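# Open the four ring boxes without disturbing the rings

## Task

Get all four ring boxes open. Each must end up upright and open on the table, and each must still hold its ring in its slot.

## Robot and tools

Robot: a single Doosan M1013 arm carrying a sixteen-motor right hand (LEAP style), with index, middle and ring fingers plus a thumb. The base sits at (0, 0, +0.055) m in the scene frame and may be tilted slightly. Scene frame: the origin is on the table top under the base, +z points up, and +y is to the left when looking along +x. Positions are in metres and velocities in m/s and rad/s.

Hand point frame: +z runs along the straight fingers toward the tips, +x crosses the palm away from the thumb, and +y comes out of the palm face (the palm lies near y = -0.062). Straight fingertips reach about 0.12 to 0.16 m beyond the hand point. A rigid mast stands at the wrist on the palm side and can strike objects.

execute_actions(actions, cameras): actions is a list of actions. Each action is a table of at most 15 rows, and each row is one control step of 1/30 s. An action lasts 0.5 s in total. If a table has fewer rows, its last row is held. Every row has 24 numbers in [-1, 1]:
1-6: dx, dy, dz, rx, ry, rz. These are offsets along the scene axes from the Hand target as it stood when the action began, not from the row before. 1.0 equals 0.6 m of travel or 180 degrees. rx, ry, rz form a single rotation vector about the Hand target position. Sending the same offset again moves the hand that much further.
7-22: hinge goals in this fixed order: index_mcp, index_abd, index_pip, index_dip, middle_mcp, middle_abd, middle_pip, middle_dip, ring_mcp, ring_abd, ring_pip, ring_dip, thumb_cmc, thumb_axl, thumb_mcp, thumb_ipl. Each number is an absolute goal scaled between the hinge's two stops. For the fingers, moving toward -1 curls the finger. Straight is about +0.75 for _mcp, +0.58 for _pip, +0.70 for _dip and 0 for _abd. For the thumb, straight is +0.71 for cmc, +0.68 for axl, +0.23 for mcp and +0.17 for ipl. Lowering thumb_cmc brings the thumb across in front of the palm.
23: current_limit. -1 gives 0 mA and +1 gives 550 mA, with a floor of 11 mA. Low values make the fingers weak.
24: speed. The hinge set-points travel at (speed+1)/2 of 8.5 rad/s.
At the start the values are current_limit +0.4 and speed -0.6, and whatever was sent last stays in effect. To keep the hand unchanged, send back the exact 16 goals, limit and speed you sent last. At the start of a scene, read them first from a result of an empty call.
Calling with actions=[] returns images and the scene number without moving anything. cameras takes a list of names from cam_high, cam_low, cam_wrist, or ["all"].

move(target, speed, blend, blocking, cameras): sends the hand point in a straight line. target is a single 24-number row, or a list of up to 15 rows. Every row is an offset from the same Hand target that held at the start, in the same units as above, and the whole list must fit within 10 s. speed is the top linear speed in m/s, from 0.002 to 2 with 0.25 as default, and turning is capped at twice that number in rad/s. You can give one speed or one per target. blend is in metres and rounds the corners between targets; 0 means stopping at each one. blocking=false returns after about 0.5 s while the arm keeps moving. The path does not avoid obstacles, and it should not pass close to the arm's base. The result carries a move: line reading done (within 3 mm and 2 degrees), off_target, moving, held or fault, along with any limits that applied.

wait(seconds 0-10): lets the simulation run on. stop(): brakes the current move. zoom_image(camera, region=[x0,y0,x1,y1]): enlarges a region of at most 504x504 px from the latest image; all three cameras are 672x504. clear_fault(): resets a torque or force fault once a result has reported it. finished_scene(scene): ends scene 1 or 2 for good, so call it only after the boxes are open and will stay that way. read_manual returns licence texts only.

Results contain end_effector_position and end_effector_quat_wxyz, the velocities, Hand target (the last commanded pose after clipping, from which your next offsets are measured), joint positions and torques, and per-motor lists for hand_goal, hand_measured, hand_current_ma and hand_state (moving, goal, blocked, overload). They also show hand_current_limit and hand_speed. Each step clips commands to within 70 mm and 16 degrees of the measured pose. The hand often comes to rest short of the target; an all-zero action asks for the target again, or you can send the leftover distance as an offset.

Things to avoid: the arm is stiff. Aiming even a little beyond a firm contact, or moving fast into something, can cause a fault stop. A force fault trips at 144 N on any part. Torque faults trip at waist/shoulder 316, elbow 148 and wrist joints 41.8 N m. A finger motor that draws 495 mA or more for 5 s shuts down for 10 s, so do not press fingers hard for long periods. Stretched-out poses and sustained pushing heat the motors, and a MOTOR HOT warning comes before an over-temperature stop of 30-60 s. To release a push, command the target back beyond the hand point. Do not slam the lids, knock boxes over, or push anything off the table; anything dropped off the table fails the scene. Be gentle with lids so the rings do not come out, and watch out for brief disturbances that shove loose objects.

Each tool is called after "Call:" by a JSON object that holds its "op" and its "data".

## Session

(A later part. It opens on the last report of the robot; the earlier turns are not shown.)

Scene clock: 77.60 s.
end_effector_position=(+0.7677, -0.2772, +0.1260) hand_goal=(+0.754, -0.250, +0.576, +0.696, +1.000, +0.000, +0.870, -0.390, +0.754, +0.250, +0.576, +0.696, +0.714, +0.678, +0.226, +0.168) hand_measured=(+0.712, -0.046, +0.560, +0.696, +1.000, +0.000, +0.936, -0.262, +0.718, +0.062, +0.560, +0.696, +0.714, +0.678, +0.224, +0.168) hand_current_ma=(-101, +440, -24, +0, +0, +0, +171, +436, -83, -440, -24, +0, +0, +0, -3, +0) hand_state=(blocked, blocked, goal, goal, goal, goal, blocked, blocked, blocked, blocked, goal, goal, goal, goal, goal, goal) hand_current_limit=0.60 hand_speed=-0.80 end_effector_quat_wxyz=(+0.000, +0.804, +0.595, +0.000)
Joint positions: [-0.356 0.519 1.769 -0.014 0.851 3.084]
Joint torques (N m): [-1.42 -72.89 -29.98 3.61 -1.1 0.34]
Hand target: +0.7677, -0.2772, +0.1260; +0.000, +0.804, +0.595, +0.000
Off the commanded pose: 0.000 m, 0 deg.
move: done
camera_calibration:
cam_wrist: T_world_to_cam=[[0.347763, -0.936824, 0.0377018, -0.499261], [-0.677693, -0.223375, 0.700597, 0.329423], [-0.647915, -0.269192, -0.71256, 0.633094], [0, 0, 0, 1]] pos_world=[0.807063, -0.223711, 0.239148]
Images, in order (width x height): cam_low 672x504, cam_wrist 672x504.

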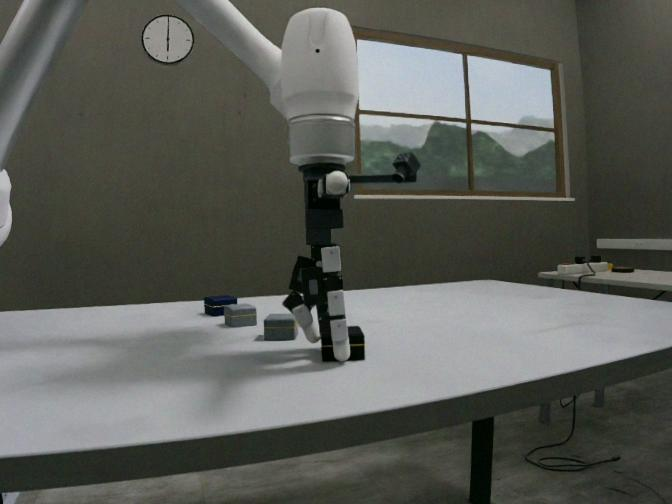

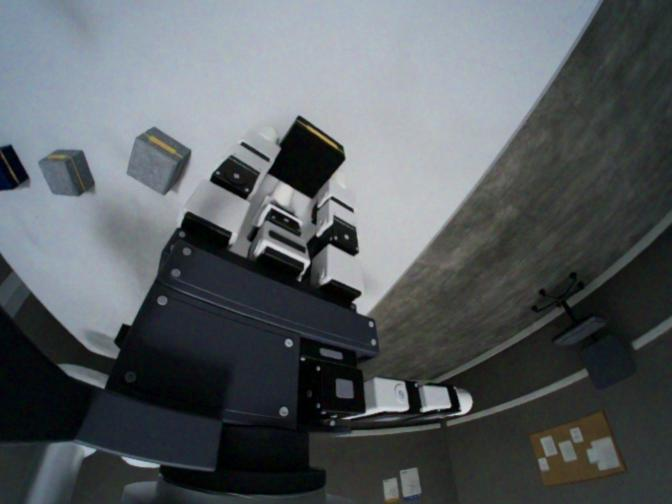

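Call:
{"op": "move", "data": {"target": [[0, 0, 0, 0, 0, 0, 0.83, -0.25, 0.576, 0.696, 1.0, 0.0, 0.869, -0.391, 0.83, 0.25, 0.576, 0.696, 0.714, 0.678, 0.226, 0.168, 0.6, -0.8], [0.0290, -0.0089, -0.0248, 0.01624, 0.05313, 0, 0.83, -0.25, 0.576, 0.696, 1.0, 0.0, 0.869, -0.391, 0.83, 0.25, 0.576, 0.696, 0.714, 0.678, 0.226, 0.168, 0.6, -0.8], [0.0537, -0.0164, -0.0547, 0.03249, 0.10626, 0, 0.83, -0.25, 0.576, 0.696, 1.0, 0.0, 0.869, -0.391, 0.83, 0.25, 0.576, 0.696, 0.714, 0.678, 0.226, 0.168, 0.6, -0.8]], "speed": [0.1, 0.1, 0.1], "blend": [0, 0.004, 0.001], "cameras": ["cam_wrist", "cam_low"]}}

Call:
{"op": "zoom_image", "data": {"camera": "cam_wrist", "region": [200, 80, 380, 260]}}

Call:
{"op": "zoom_image", "data": {"camera": "cam_low", "region": [270, 250, 390, 370]}}

Scene clock: 84.00 s.
end_effector_position=(+0.7999, -0.2871, +0.0932) hand_goal=(+0.830, -0.250, +0.576, +0.696, +1.000, +0.000, +0.870, -0.390, +0.830, +0.250, +0.576, +0.696, +0.714, +0.678, +0.226, +0.168) hand_measured=(+0.774, -0.018, +0.554, +0.676, +1.000, +0.008, +0.962, -0.312, +0.786, +0.060, +0.554, +0.676, +0.714, +0.678, +0.224, +0.168) hand_current_ma=(-152, +440, -35, -31, +0, +7, +274, +220, -104, -440, -37, -34, +0, +0, -3, +0) hand_state=(blocked, blocked, blocked, goal, goal, goal, blocked, blocked, blocked, blocked, blocked, blocked, goal, goal, goal, goal) hand_current_limit=0.60 hand_speed=-0.80 end_effector_quat_wxyz=(-0.140, +0.792, +0.586, -0.104)
Joint positions: [-0.346 0.697 1.491 -0.031 1.3 3.1]
Joint torques (N m): [-1.31 -92.87 -32.91 3.82 0.27 0.41]
Hand target: +0.7999, -0.2871, +0.0932; -0.140, +0.792, +0.586, -0.104
Off the commanded pose: 0.000 m, 0 deg.
move: done
camera_calibration:
cam_wrist: T_world_to_cam=[[0.32512, -0.929914, -0.171922, -0.478785], [-0.414982, -0.303652, 0.857663, 0.124165], [-0.849757, -0.207499, -0.48462, 0.785885], [0, 0, 0, 1]] pos_world=[0.875, -0.244456, 0.19205]
Images, in order (width x height): cam_low 672x504, cam_wrist 672x504.

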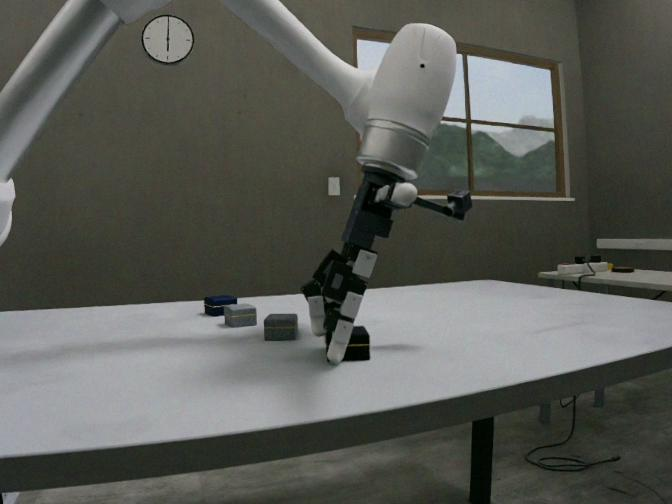

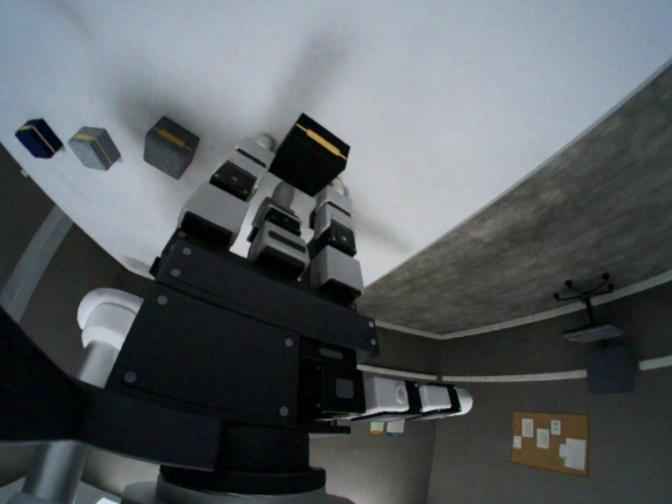

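Scaled by 2.800 from the camera's 672x504 image, which has a finer 960x720 frame.

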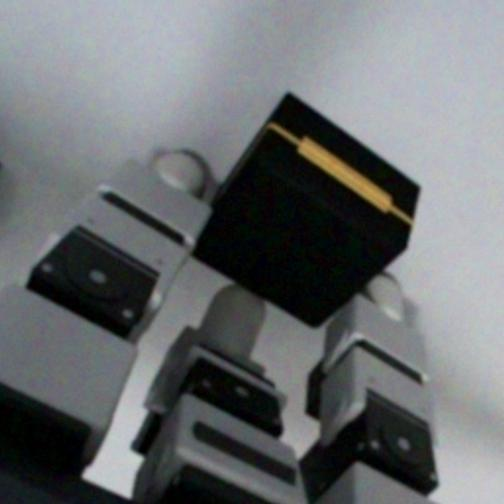

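Scaled by 4.200.

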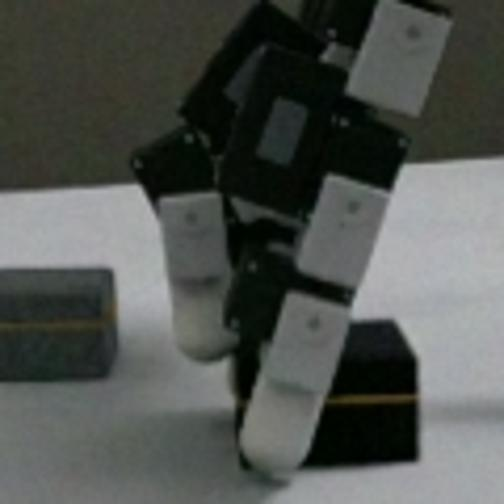

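Call:
{"op": "move", "data": {"target": [[0, 0, 0, 0, 0, 0, 0.754, 0.083, 0.576, 0.696, 1.0, 0.0, 0.869, 0.551, 0.754, -0.083, 0.576, 0.696, 0.714, 0.678, 0.226, 0.168, 0.6, -0.8], [-0.0248, 0.0075, 0.145, -0.03249, -0.10626, 0, 0.754, 0.083, 0.576, 0.696, 1.0, 0.0, 0.869, 0.551, 0.754, -0.083, 0.576, 0.696, 0.714, 0.678, 0.226, 0.168, 0.6, -0.8]], "speed": [0.1, 0.25], "cameras": ["cam_wrist", "cam_low", "cam_high"]}}

Call:
{"op": "zoom_image", "data": {"camera": "cam_wrist", "region": [220, 80, 380, 220]}}

Call:
{"op": "zoom_image", "data": {"camera": "cam_low", "region": [290, 300, 390, 380]}}

Scene clock: 98.43 s.
end_effector_position=(+0.7850, -0.2826, +0.1802) hand_goal=(+0.754, +0.084, +0.576, +0.696, +1.000, +0.000, +0.870, +0.552, +0.754, -0.082, +0.576, +0.696, +0.714, +0.678, +0.226, +0.168) hand_measured=(+0.748, +0.080, +0.572, +0.694, +0.994, +0.002, +0.870, +0.548, +0.752, -0.078, +0.572, +0.694, +0.712, +0.678, +0.224, +0.168) hand_current_ma=(-5, -3, -3, -2, -6, +2, +0, -3, -2, +3, -3, -2, -1, +0, -3, +0) hand_state=(goal, goal, goal, goal, goal, goal, goal, goal, goal, goal, goal, goal, goal, goal, goal, goal) hand_current_limit=0.60 hand_speed=-0.80 end_effector_quat_wxyz=(+0.000, +0.804, +0.595, +0.000)
Joint positions: [-0.353 0.488 1.698 -0.013 0.953 3.085]
Joint torques (N m): [-1.5 -75.96 -34.11 3.86 -0.43 0.39]
Hand target: +0.7850, -0.2826, +0.1802; +0.000, +0.804, +0.595, +0.000
Off the commanded pose: 0.000 m, 0 deg.
move: done
camera_calibration:
cam_wrist: T_world_to_cam=[[0.347792, -0.936814, 0.0376774, -0.512394], [-0.677634, -0.223392, 0.700649, 0.3019], [-0.647961, -0.269211, -0.712511, 0.681489], [0, 0, 0, 1]] pos_world=[0.824363, -0.229111, 0.293348]

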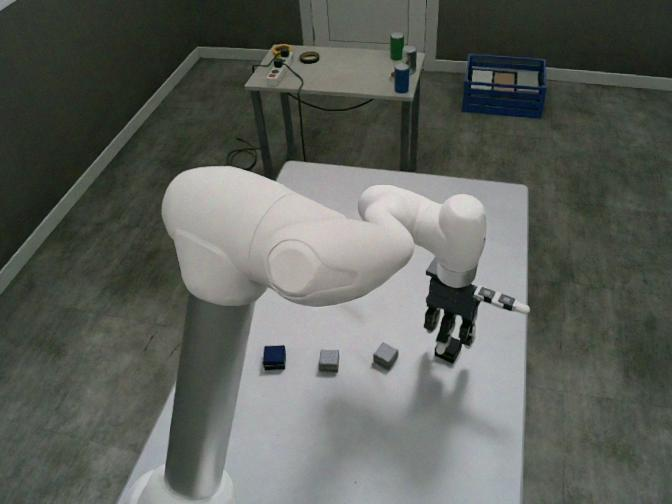

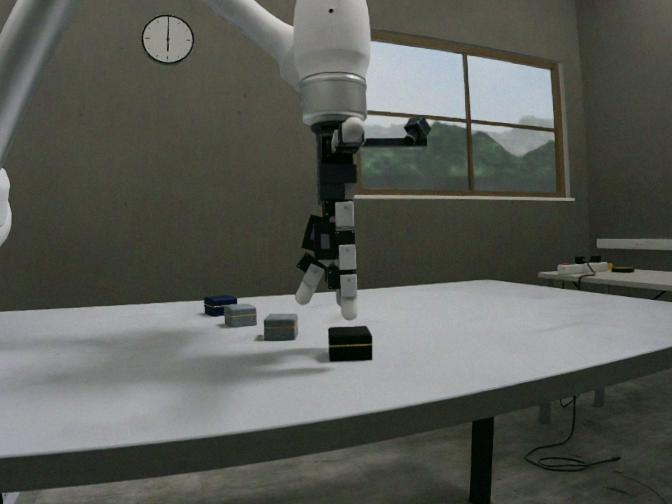

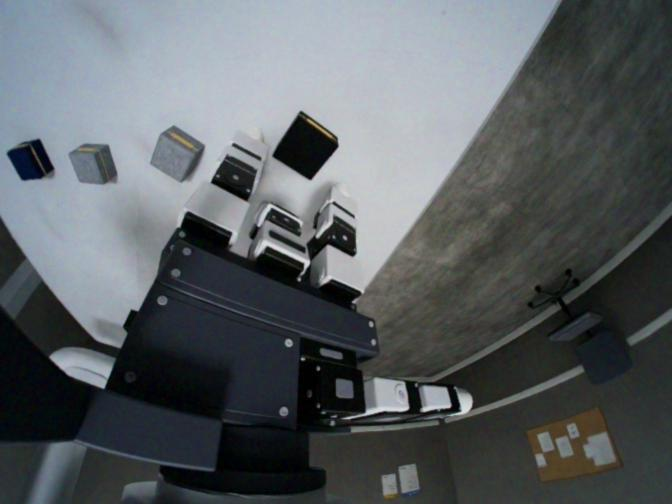

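Scaled by 3.150 from the camera's 672x504 image, which has a finer 960x720 frame.

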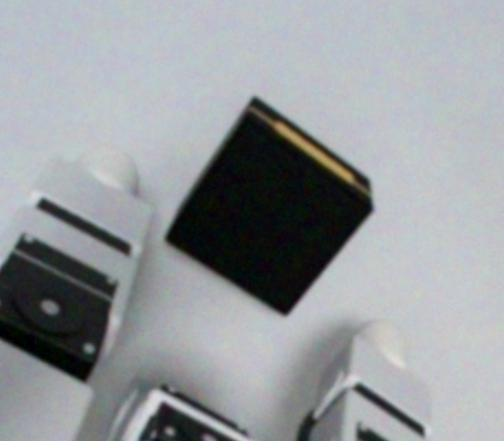

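Scaled by 5.040.

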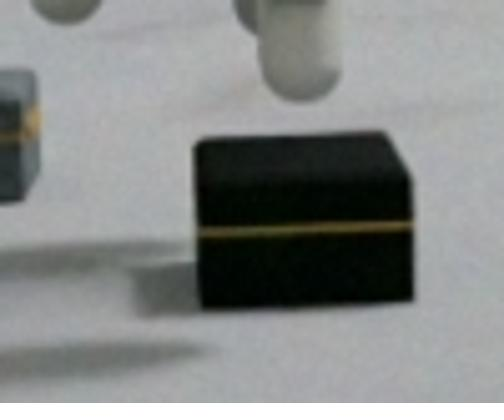

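Call:
{"op": "move", "data": {"target": [[-0.0038, 0, -0.092, 0, 0, 0, 0.754, 0.083, 0.576, 0.696, 1.0, 0.0, 0.854, 0.551, 0.754, -0.083, 0.576, 0.696, 0.714, 0.678, 0.226, 0.168, 0.6, -0.8], [-0.0038, 0, -0.092, 0, 0, 0, 0.754, -0.25, 0.576, 0.696, 1.0, 0.0, 0.854, 0.551, 0.754, 0.25, 0.576, 0.696, 0.714, 0.678, 0.226, 0.168, 0.78, -0.8], [-0.0038, 0, -0.092, 0, 0, 0, 0.86, -0.25, 0.576, 0.696, 1.0, 0.0, 0.766, -0.072, 0.86, 0.25, 0.576, 0.696, 0.714, 0.678, 0.226, 0.168, 0.78, -0.8]], "speed": [0.12, 0.1, 0.1], "cameras": ["cam_wrist", "cam_low"]}}

Call:
{"op": "zoom_image", "data": {"camera": "cam_wrist", "region": [200, 80, 380, 260]}}

Call:
{"op": "zoom_image", "data": {"camera": "cam_low", "region": [290, 290, 390, 370]}}

Scene clock: 104.60 s.
end_effector_position=(+0.7827, -0.2826, +0.1250) hand_goal=(+0.860, -0.250, +0.576, +0.696, +1.000, +0.000, +0.766, -0.072, +0.860, +0.250, +0.576, +0.696, +0.714, +0.678, +0.226, +0.168) hand_measured=(+0.792, -0.032, +0.556, +0.690, +1.000, +0.002, +0.840, +0.056, +0.802, +0.046, +0.556, +0.690, +0.712, +0.678, +0.224, +0.168) hand_current_ma=(-193, +490, -32, -6, +0, +1, +199, +437, -159, -489, -33, -7, -1, +0, -3, +0) hand_state=(blocked, blocked, goal, goal, goal, goal, blocked, blocked, blocked, blocked, blocked, goal, goal, goal, goal, goal) hand_current_limit=0.78 hand_speed=-0.80 end_effector_quat_wxyz=(+0.000, +0.804, +0.595, +0.000)
Joint positions: [-0.355 0.54 1.735 -0.014 0.864 3.084]
Joint torques (N m): [-0.93 -73.83 -30.36 3.72 -1.15 0.31]
Hand target: +0.7827, -0.2826, +0.1250; +0.000, +0.804, +0.595, +0.000
Off the commanded pose: 0.000 m, 0 deg.
move: done
camera_calibration:
cam_wrist: T_world_to_cam=[[0.3477, -0.936845, 0.0377674, -0.509502], [-0.677725, -0.223287, 0.700593, 0.339199], [-0.647914, -0.269192, -0.712561, 0.640711], [0, 0, 0, 1]] pos_world=[0.822163, -0.229111, 0.238148]
Images, in order (width x height): cam_low 672x504, cam_wrist 672x504.

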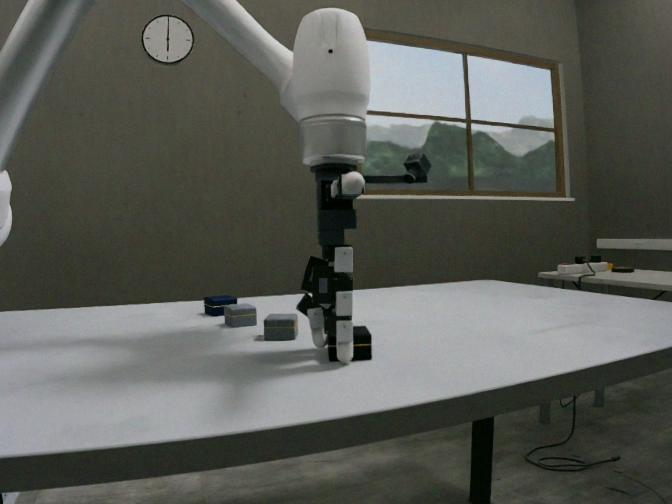

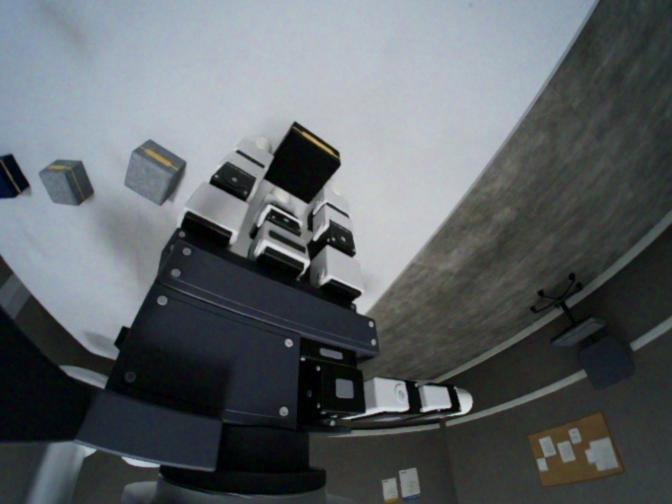

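Scaled by 2.800 from the camera's 672x504 image, which has a finer 960x720 frame.

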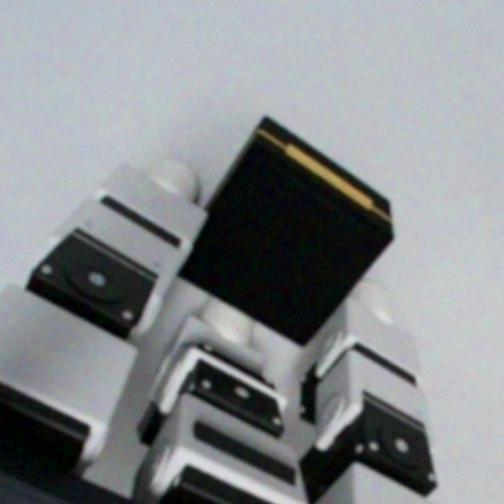

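Scaled by 5.040.

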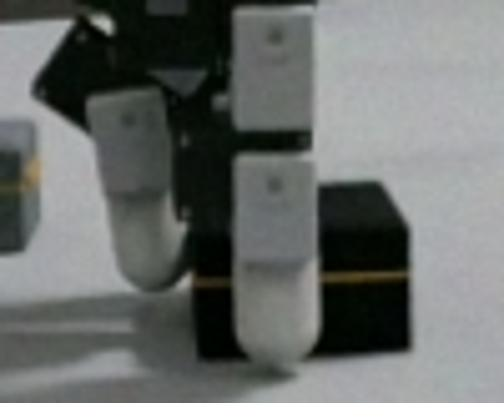

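Call:
{"op": "move", "data": {"target": [0.0290, -0.0089, -0.0248, 0.01624, 0.05313, 0, 0.86, -0.25, 0.576, 0.696, 1.0, 0.0, 0.766, -0.072, 0.86, 0.25, 0.576, 0.696, 0.714, 0.678, 0.226, 0.168, 0.78, -0.8], "speed": 0.1, "cameras": ["cam_wrist", "cam_low"]}}

Call:
{"op": "zoom_image", "data": {"camera": "cam_wrist", "region": [200, 80, 380, 260]}}

Call:
{"op": "zoom_image", "data": {"camera": "cam_low", "region": [290, 290, 390, 370]}}

Scene clock: 107.47 s.
end_effector_position=(+0.8001, -0.2879, +0.1102) hand_goal=(+0.860, -0.250, +0.576, +0.696, +1.000, +0.000, +0.766, -0.072, +0.860, +0.250, +0.576, +0.696, +0.714, +0.678, +0.226, +0.168) hand_measured=(+0.794, -0.032, +0.554, +0.688, +1.000, +0.002, +0.840, +0.004, +0.802, +0.048, +0.554, +0.686, +0.712, +0.678, +0.224, +0.168) hand_current_ma=(-191, +489, -36, -9, +0, +1, +199, +208, -158, -489, -37, -14, -1, +0, -3, +0) hand_state=(blocked, blocked, blocked, goal, goal, goal, blocked, blocked, blocked, blocked, blocked, goal, goal, goal, goal, goal) hand_current_limit=0.78 hand_speed=-0.80 end_effector_quat_wxyz=(-0.070, +0.801, +0.592, -0.052)
Joint positions: [-0.35 0.624 1.594 -0.024 1.095 3.094]
Joint torques (N m): [-1.38 -85.58 -32.34 3.74 -0.18 0.42]
Hand target: +0.8001, -0.2879, +0.1101; -0.070, +0.801, +0.592, -0.052
Off the commanded pose: 0.000 m, 0 deg.
move: done
camera_calibration:
cam_wrist: T_world_to_cam=[[0.345251, -0.936036, -0.0681005, -0.506035], [-0.552906, -0.261495, 0.791148, 0.239283], [-0.758352, -0.235492, -0.607821, 0.726472], [0, 0, 0, 1]] pos_world=[0.857931, -0.240018, 0.217796]
Images, in order (width x height): cam_low 672x504, cam_wrist 672x504.

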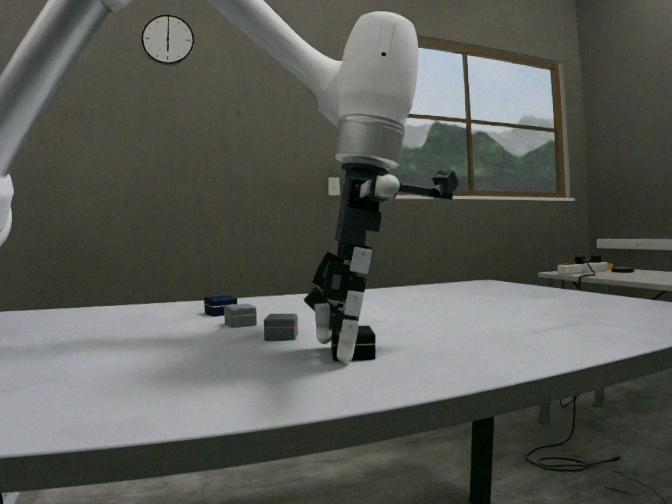

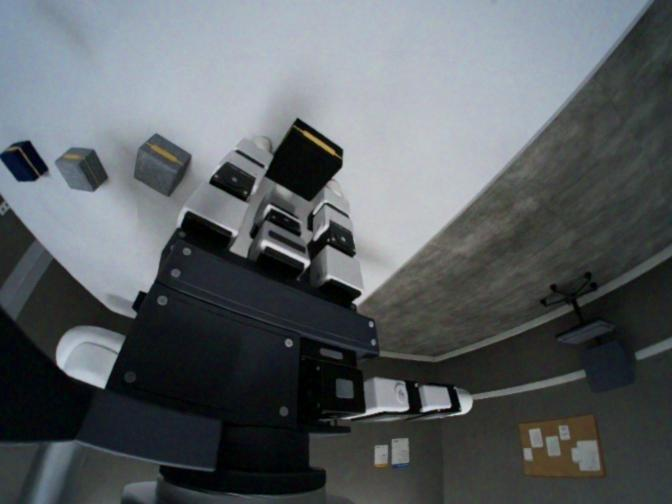

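Scaled by 2.800 from the camera's 672x504 image, which has a finer 960x720 frame.

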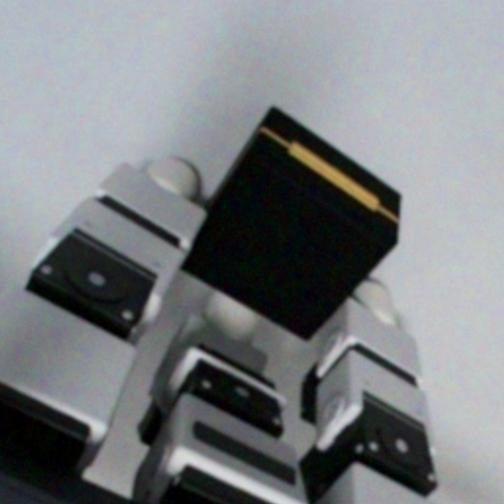

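Scaled by 5.040.

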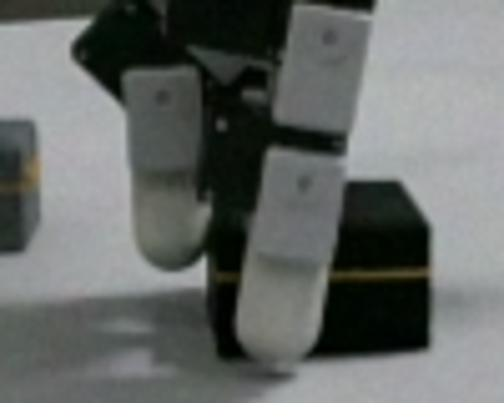

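Call:
{"op": "move", "data": {"target": [[0, 0, 0, 0, 0, 0, 0.754, 0.083, 0.576, 0.696, 1.0, 0.0, 0.606, 0.623, 0.754, -0.083, 0.576, 0.696, 0.714, 0.678, 0.226, 0.168, 0.6, -0.8], [-0.0252, 0.0088, 0.15, -0.01624, -0.05313, 0, 0.754, 0.083, 0.576, 0.696, 1.0, 0.0, 0.606, 0.623, 0.754, -0.083, 0.576, 0.696, 0.714, 0.678, 0.226, 0.168, 0.6, -0.8], [-0.0252, 0.0088, 0.15, -0.01624, -0.05313, 0, 0.89, 0.083, 1.0, -0.449, 1.0, 0.0, 0.606, 0.623, 0.89, -0.083, 1.0, -0.449, 0.714, 0.678, 0.226, 0.168, 0.6, -0.5]], "speed": [0.1, 0.25, 0.25], "cameras": ["cam_wrist", "cam_low"]}}

Call:
{"op": "zoom_image", "data": {"camera": "cam_wrist", "region": [200, 60, 380, 220]}}

Call:
{"op": "zoom_image", "data": {"camera": "cam_low", "region": [270, 240, 410, 370]}}

Scene clock: 129.77 s.
end_effector_position=(+0.7850, -0.2826, +0.2001) hand_goal=(+0.890, +0.084, +1.000, -0.448, +1.000, +0.000, +0.606, +0.624, +0.890, -0.082, +1.000, -0.448, +0.714, +0.678, +0.226, +0.168) hand_measured=(+0.880, +0.080, +0.994, -0.444, +0.996, +0.002, +0.608, +0.620, +0.882, -0.078, +0.994, -0.444, +0.712, +0.678, +0.224, +0.168) hand_current_ma=(-12, -3, -6, +3, -4, +1, +1, -3, -10, +3, -6, +3, -1, +0, -3, +0) hand_state=(goal, goal, goal, goal, goal, goal, goal, goal, goal, goal, goal, goal, goal, goal, goal, goal) hand_current_limit=0.60 hand_speed=-0.50 end_effector_quat_wxyz=(+0.000, +0.804, +0.595, +0.000)
Joint positions: [-0.353 0.469 1.685 -0.013 0.985 3.084]
Joint torques (N m): [-1.48 -75.61 -34.42 3.91 -0.38 0.38]
Hand target: +0.7850, -0.2826, +0.2001; +0.000, +0.804, +0.595, +0.000
Off the commanded pose: 0.000 m, 0 deg.
move: done
camera_calibration:
cam_wrist: T_world_to_cam=[[0.3477, -0.936845, 0.0377674, -0.513103], [-0.677725, -0.223287, 0.700593, 0.288075], [-0.647914, -0.269192, -0.712561, 0.69565], [0, 0, 0, 1]] pos_world=[0.824363, -0.229111, 0.313248]
Images, in order (width x height): cam_low 672x504, cam_wrist 672x504.

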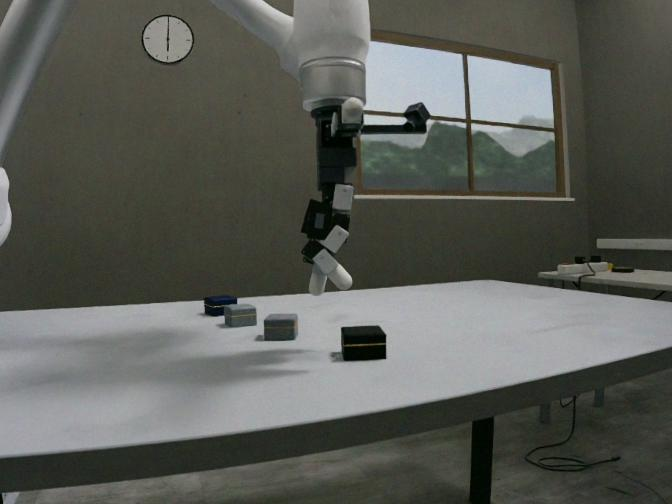

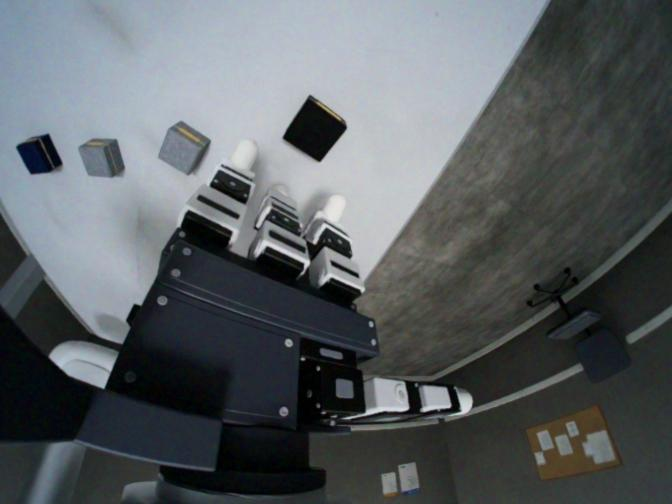

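Scaled by 2.800 from the camera's 672x504 image, which has a finer 960x720 frame.

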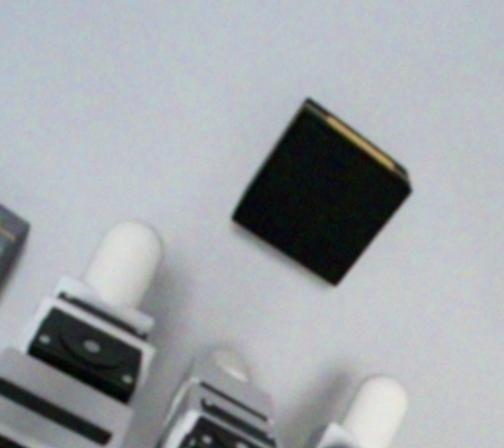

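Scaled by 3.600.

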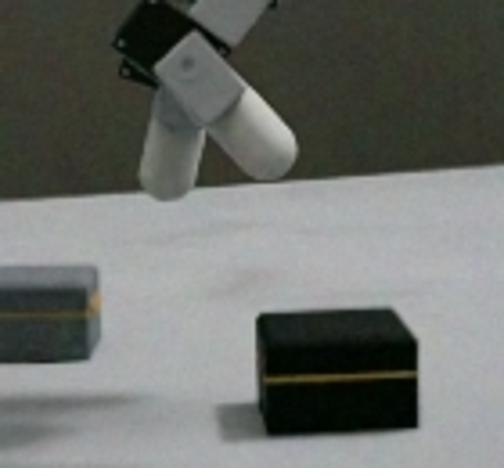

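Call:
{"op": "move", "data": {"target": [[0.0173, -0.0062, -0.1317, 0, 0, 0, 0.89, 0.083, 1.0, -0.449, 1.0, 0.0, 0.606, 0.623, 0.89, -0.083, 1.0, -0.449, 0.714, 0.678, 0.226, 0.168, 0.6, -0.8], [0.0173, -0.0062, -0.1317, 0, 0, 0, 0.89, -0.45, 1.0, -0.449, 1.0, 0.0, 0.606, 0.623, 0.89, 0.45, 1.0, -0.449, 0.714, 0.678, 0.226, 0.168, 0.78, -0.8], [0.0173, -0.0062, -0.1317, 0, 0, 0, 1.0, -0.45, 1.0, -0.449, 1.0, 0.0, 0.533, 0.232, 1.0, 0.45, 1.0, -0.449, 0.714, 0.678, 0.226, 0.168, 0.78, -0.8]], "speed": [0.12, 0.1, 0.1], "cameras": ["cam_wrist", "cam_low"]}}

Call:
{"op": "zoom_image", "data": {"camera": "cam_wrist", "region": [200, 80, 380, 260]}}

Call:
{"op": "zoom_image", "data": {"camera": "cam_low", "region": [300, 280, 400, 370]}}

Scene clock: 134.83 s.
end_effector_position=(+0.7954, -0.2863, +0.1211) hand_goal=(+1.000, -0.450, +1.000, -0.448, +1.000, +0.000, +0.534, +0.232, +1.000, +0.450, +1.000, -0.448, +0.714, +0.678, +0.226, +0.168) hand_measured=(+0.916, -0.098, +0.966, -0.476, +1.000, +0.002, +0.608, +0.342, +0.922, +0.124, +0.962, -0.478, +0.712, +0.678, +0.224, +0.168) hand_current_ma=(-259, +490, -71, -54, +0, +1, +203, +354, -236, -489, -79, -56, -1, +0, -3, +0) hand_state=(blocked, blocked, blocked, blocked, goal, goal, blocked, blocked, blocked, blocked, blocked, blocked, goal, goal, goal, goal) hand_current_limit=0.78 hand_speed=-0.80 end_effector_quat_wxyz=(+0.000, +0.804, +0.595, +0.000)
Joint positions: [-0.354 0.561 1.708 -0.014 0.871 3.085]
Joint torques (N m): [-1.64 -80.7 -32.01 3.59 -0.45 0.3]
Hand target: +0.7954, -0.2863, +0.1211; +0.000, +0.804, +0.595, +0.000
Off the commanded pose: 0.000 m, 0 deg.
move: done
camera_calibration:
cam_wrist: T_world_to_cam=[[0.3477, -0.936845, 0.0377674, -0.517296], [-0.677725, -0.223287, 0.700593, 0.349622], [-0.647914, -0.269192, -0.712561, 0.645073], [0, 0, 0, 1]] pos_world=[0.834763, -0.232911, 0.234248]
Images, in order (width x height): cam_low 672x504, cam_wrist 672x504.

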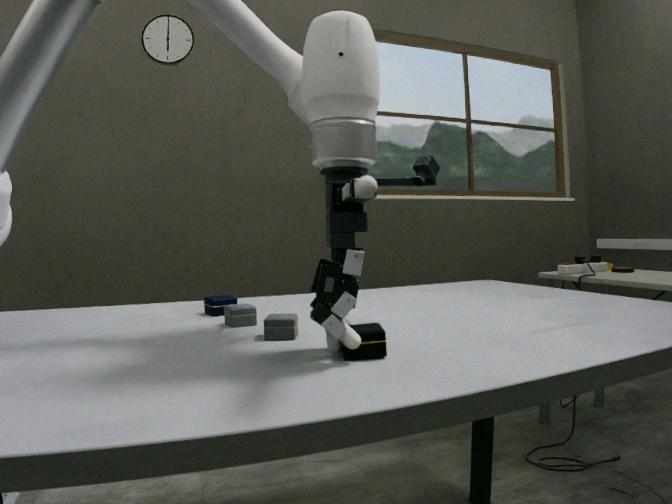

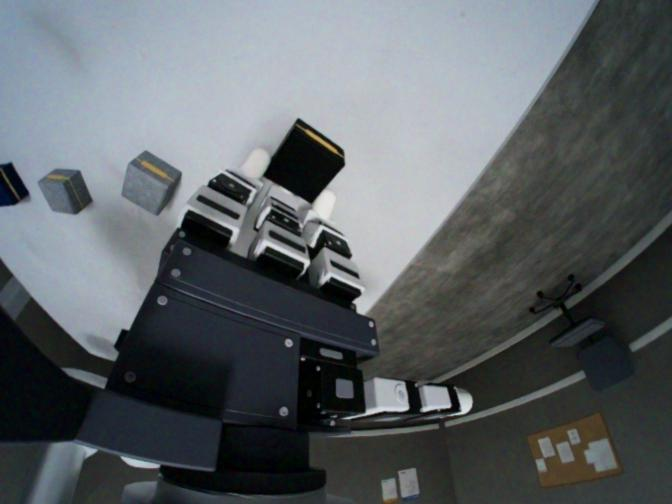

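Scaled by 2.800 from the camera's 672x504 image, which has a finer 960x720 frame.

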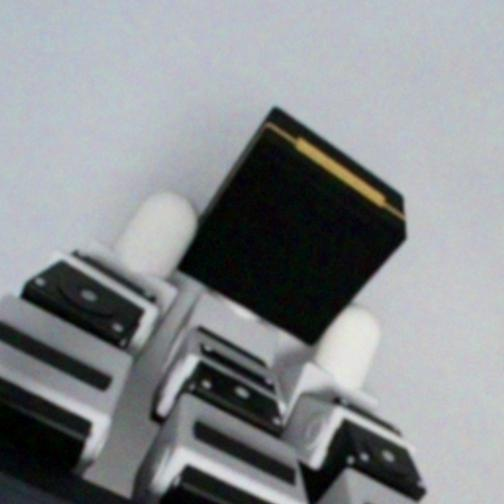

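Scaled by 5.040.

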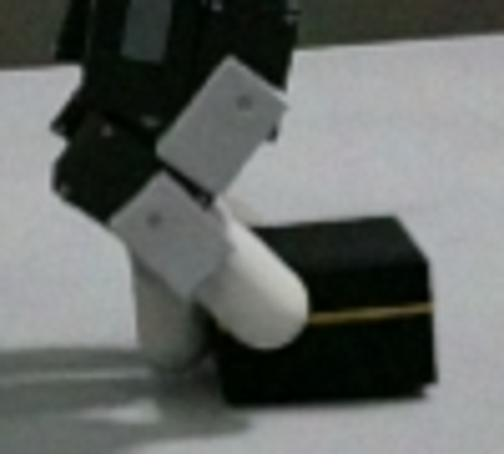

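Call:
{"op": "move", "data": {"target": [0, 0, 0, 0, 0, 0, 1.0, -0.45, 1.0, -0.85, 1.0, 0.0, 0.533, 0.232, 1.0, 0.45, 1.0, -0.85, 0.714, 0.678, 0.226, 0.168, 0.78, -0.9], "speed": 0.1, "cameras": ["cam_wrist", "cam_low"]}}

Call:
{"op": "zoom_image", "data": {"camera": "cam_wrist", "region": [200, 80, 380, 260]}}

Call:
{"op": "zoom_image", "data": {"camera": "cam_low", "region": [300, 280, 400, 370]}}

Scene clock: 138.00 s.
end_effector_position=(+0.7954, -0.2863, +0.1211) hand_goal=(+1.000, -0.450, +1.000, -0.850, +1.000, +0.000, +0.534, +0.232, +1.000, +0.450, +1.000, -0.850, +0.714, +0.678, +0.226, +0.168) hand_measured=(+0.960, -0.098, +0.980, -0.852, +1.000, +0.002, +0.556, +0.240, +0.970, +0.186, +0.978, -0.854, +0.712, +0.678, +0.224, +0.168) hand_current_ma=(-94, +489, -32, -1, +0, +1, +40, +9, -60, -489, -39, -4, -1, +0, -3, +0) hand_state=(blocked, blocked, goal, goal, goal, goal, blocked, goal, blocked, blocked, blocked, goal, goal, goal, goal, goal) hand_current_limit=0.78 hand_speed=-0.90 end_effector_quat_wxyz=(+0.000, +0.804, +0.595, +0.000)
Joint positions: [-0.354 0.561 1.708 -0.014 0.871 3.085]
Joint torques (N m): [-2.02 -80.85 -32.14 3.62 -0.42 0.34]
Hand target: +0.7954, -0.2863, +0.1211; +0.000, +0.804, +0.595, +0.000
Off the commanded pose: 0.000 m, 0 deg.
move: done
camera_calibration:
cam_wrist: T_world_to_cam=[[0.347763, -0.936824, 0.0377018, -0.517234], [-0.677693, -0.223375, 0.700597, 0.349596], [-0.647915, -0.269192, -0.71256, 0.6451], [0, 0, 0, 1]] pos_world=[0.834763, -0.232811, 0.234248]
Images, in order (width x height): cam_low 672x504, cam_wrist 672x504.

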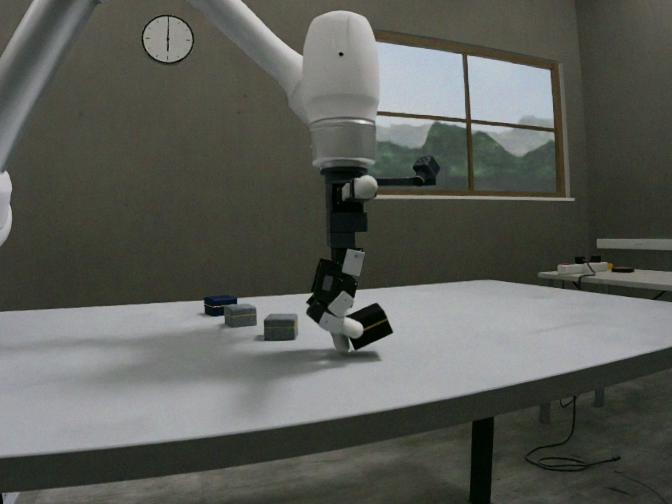

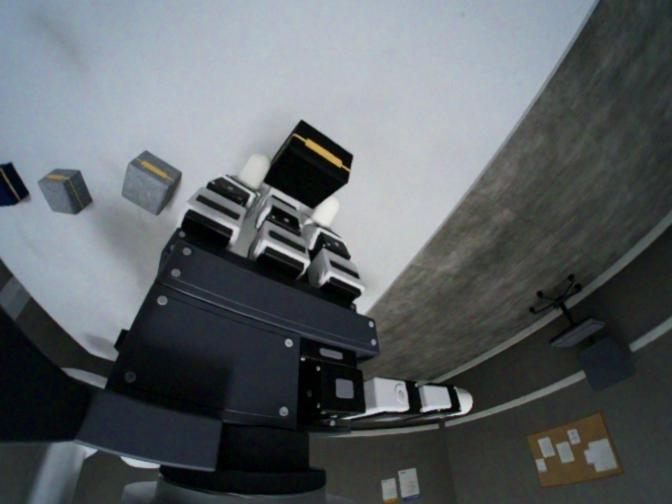

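Scaled by 2.800 from the camera's 672x504 image, which has a finer 960x720 frame.

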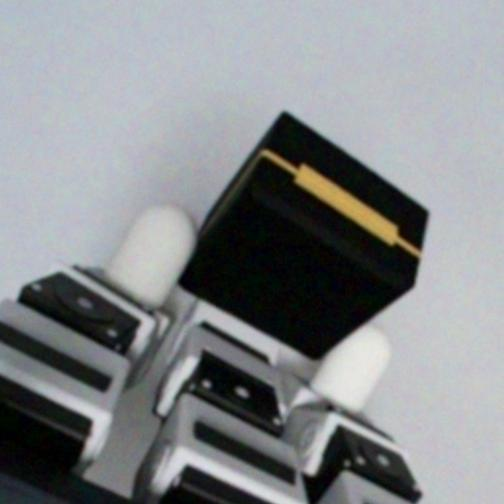

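Scaled by 5.040.

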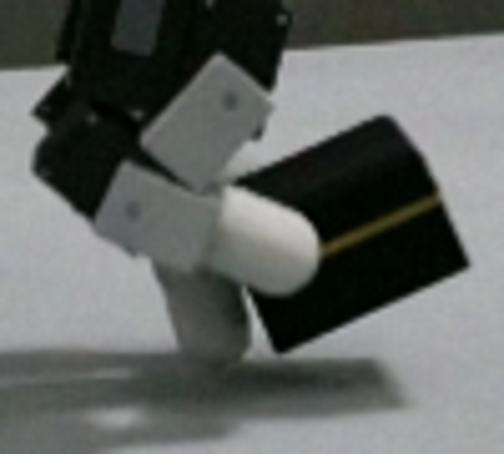

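Call:
{"op": "move", "data": {"target": [[0, 0, 0, 0, 0, 0, 1.0, -0.45, 1.0, -0.449, 1.0, 0.0, 0.533, 0.232, 1.0, 0.45, 1.0, -0.449, 0.714, 0.678, 0.226, 0.168, 0.78, -0.88], [0, 0, 0, 0, 0, 0, 0.89, 0.083, 1.0, -0.449, 1.0, 0.0, 0.796, 0.4, 0.89, -0.083, 1.0, -0.449, 0.714, 0.678, 0.226, 0.168, 0.6, -0.8], [-0.0, 0.0, 0.1317, 0, 0, 0, 0.754, 0.083, 0.576, -0.029, 1.0, 0.0, 0.796, -0.464, 0.754, -0.083, 0.576, -0.029, 0.714, 0.678, 0.226, 0.168, 0.6, -0.8]], "speed": [0.1, 0.1, 0.2], "cameras": ["cam_wrist", "cam_low"]}}

Call:
{"op": "zoom_image", "data": {"camera": "cam_wrist", "region": [200, 60, 380, 220]}}

Call:
{"op": "zoom_image", "data": {"camera": "cam_low", "region": [300, 250, 420, 370]}}

Scene clock: 155.77 s.
end_effector_position=(+0.7954, -0.2863, +0.2001) hand_goal=(+0.754, +0.084, +0.576, -0.028, +1.000, +0.000, +0.796, -0.464, +0.754, -0.082, +0.576, -0.028, +0.714, +0.678, +0.226, +0.168) hand_measured=(+0.754, +0.080, +0.578, -0.030, +0.998, +0.002, +0.790, -0.460, +0.754, -0.078, +0.578, -0.030, +0.712, +0.678, +0.224, +0.168) hand_current_ma=(+0, -3, +2, -2, -2, +1, -5, +3, +0, +3, +2, -2, -1, +0, -3, +0) hand_state=(goal, goal, goal, goal, goal, goal, goal, goal, goal, goal, goal, goal, goal, goal, goal, goal) hand_current_limit=0.60 hand_speed=-0.80 end_effector_quat_wxyz=(+0.000, +0.804, +0.595, +0.000)
Joint positions: [-0.353 0.484 1.661 -0.012 0.994 3.084]
Joint torques (N m): [-1.17 -76.75 -34.89 3.9 -0.53 0.33]
Hand target: +0.7954, -0.2863, +0.2001; +0.000, +0.804, +0.595, +0.000
Off the commanded pose: 0.000 m, 0 deg.
move: done
camera_calibration:
cam_wrist: T_world_to_cam=[[0.347763, -0.936824, 0.0377018, -0.520213], [-0.677693, -0.223375, 0.700597, 0.294248], [-0.647915, -0.269192, -0.71256, 0.701392], [0, 0, 0, 1]] pos_world=[0.834763, -0.232811, 0.313248]
Images, in order (width x height): cam_low 672x504, cam_wrist 672x504.

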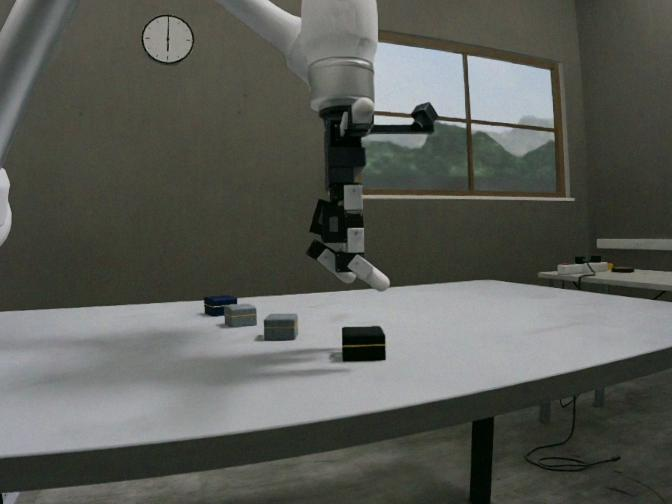

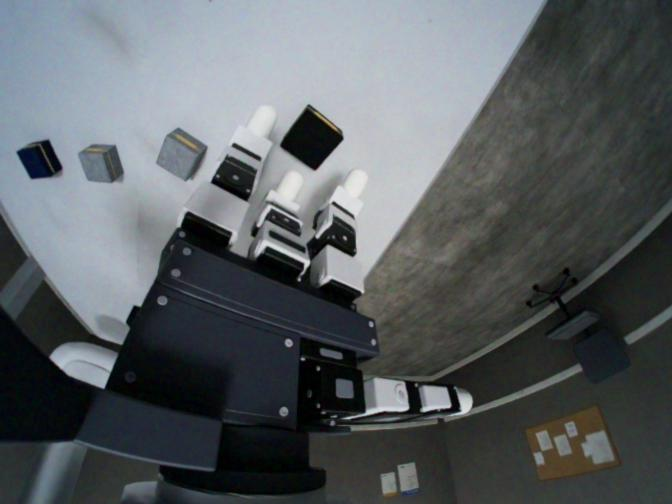

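Scaled by 2.800 from the camera's 672x504 image, which has a finer 960x720 frame.

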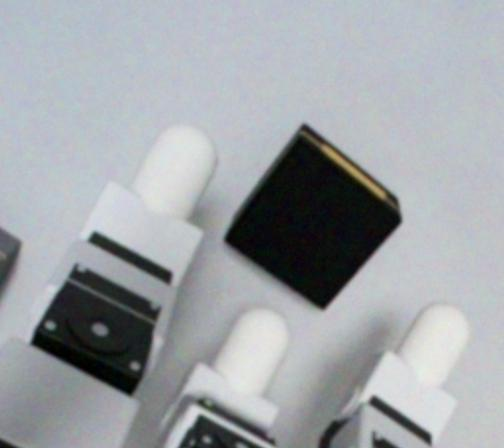

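Scaled by 4.200.

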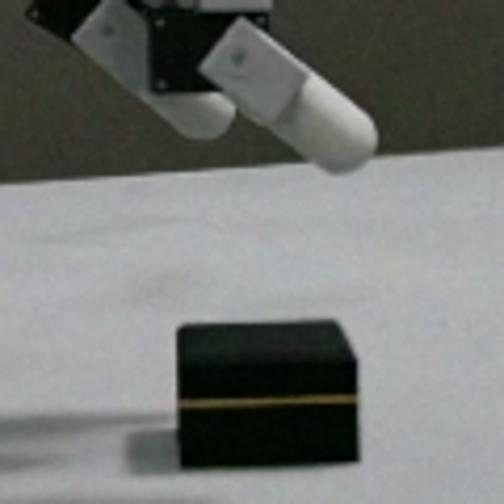

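Call:
{"op": "move", "data": {"target": [[-0.0658, 0.0118, -0.0668, 0, 0, -0.0139, 0.754, 0.083, 0.576, -0.029, 1.0, 0.0, 0.796, -0.464, 0.754, -0.083, 0.576, -0.029, 0.714, 0.678, 0.226, 0.168, 0.6, -0.8], [-0.0658, 0.0118, -0.1485, 0, 0, -0.0139, 0.754, 0.083, 0.576, -0.029, 1.0, 0.0, 0.796, -0.464, 0.754, -0.083, 0.576, -0.029, 0.714, 0.678, 0.226, 0.168, 0.6, -0.8], [-0.0658, 0.0118, -0.1485, 0, 0, -0.0139, 0.754, -0.45, 0.576, -0.029, 1.0, 0.0, 0.796, -0.464, 0.754, 0.45, 0.576, -0.029, 0.714, 0.678, 0.226, 0.168, 0.78, -0.8], [-0.0658, 0.0118, -0.1485, 0, 0, -0.0139, 0.829, -0.45, 0.62, -0.029, 1.0, 0.0, 0.343, -0.348, 0.829, 0.45, 0.62, -0.029, 0.714, 0.678, 0.226, 0.168, 0.78, -0.8]], "speed": [0.2, 0.12, 0.1, 0.1], "blend": [0.015, 0, 0, 0.001], "cameras": ["cam_wrist", "cam_low"]}}

Call:
{"op": "zoom_image", "data": {"camera": "cam_wrist", "region": [200, 80, 380, 260]}}

Call:
{"op": "zoom_image", "data": {"camera": "cam_low", "region": [300, 280, 400, 370]}}

Scene clock: 161.90 s.
end_effector_position=(+0.7559, -0.2793, +0.1110) hand_goal=(+0.830, -0.450, +0.620, -0.028, +1.000, +0.000, +0.344, -0.348, +0.830, +0.450, +0.620, -0.028, +0.714, +0.678, +0.226, +0.168) hand_measured=(+0.766, -0.092, +0.586, -0.042, +1.000, +0.002, +0.466, -0.330, +0.774, +0.114, +0.586, -0.044, +0.712, +0.678, +0.224, +0.168) hand_current_ma=(-181, +489, -69, -22, +0, +1, +408, +30, -147, -489, -70, -24, -1, +0, -3, +0) hand_state=(blocked, blocked, blocked, goal, goal, goal, blocked, goal, blocked, blocked, blocked, goal, goal, goal, goal, goal) hand_current_limit=0.78 hand_speed=-0.80 end_effector_quat_wxyz=(+0.000, +0.817, +0.577, +0.000)
Joint positions: [-0.359 0.524 1.796 -0.014 0.819 3.125]
Joint torques (N m): [-1.43 -75.27 -30.3 3.58 -0.56 0.39]
Hand target: +0.7559, -0.2793, +0.1110; +0.000, +0.817, +0.577, +0.000
Off the commanded pose: 0.000 m, 0 deg.
move: done
camera_calibration:
cam_wrist: T_world_to_cam=[[0.306481, -0.951129, 0.0377234, -0.469295], [-0.686825, -0.193528, 0.700585, 0.346764], [-0.659046, -0.240625, -0.712571, 0.630648], [0, 0, 0, 1]] pos_world=[0.797622, -0.227502, 0.224148]
Images, in order (width x height): cam_low 672x504, cam_wrist 672x504.

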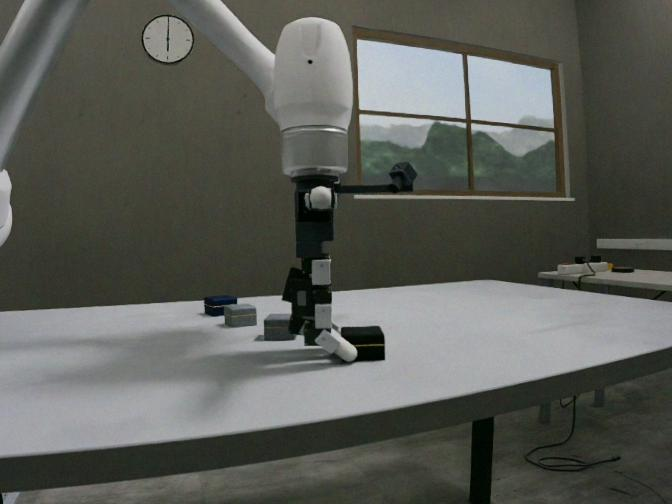

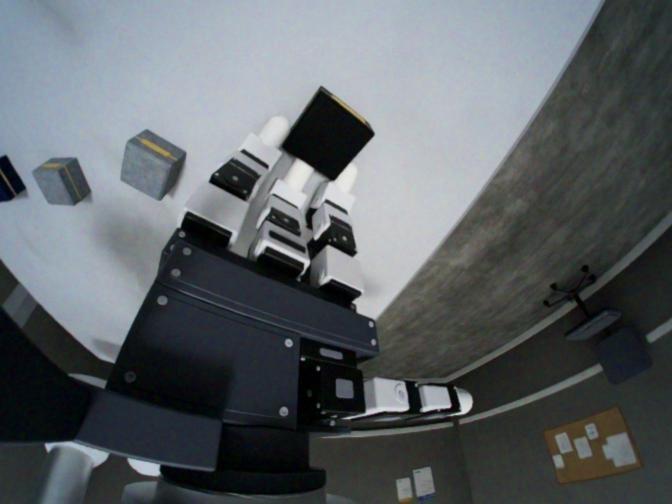

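Scaled by 2.800 from the camera's 672x504 image, which has a finer 960x720 frame.

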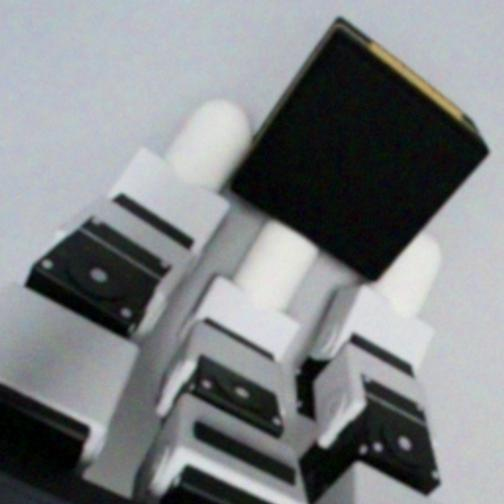

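Scaled by 5.040.

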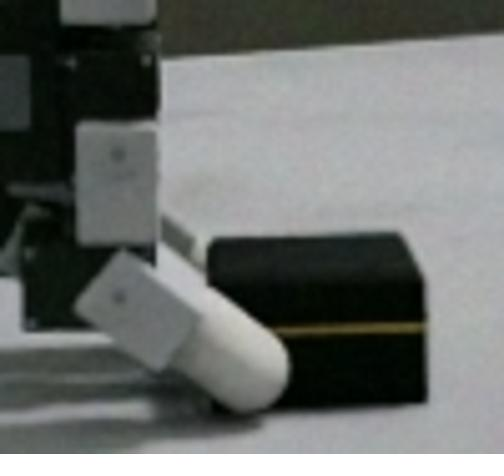

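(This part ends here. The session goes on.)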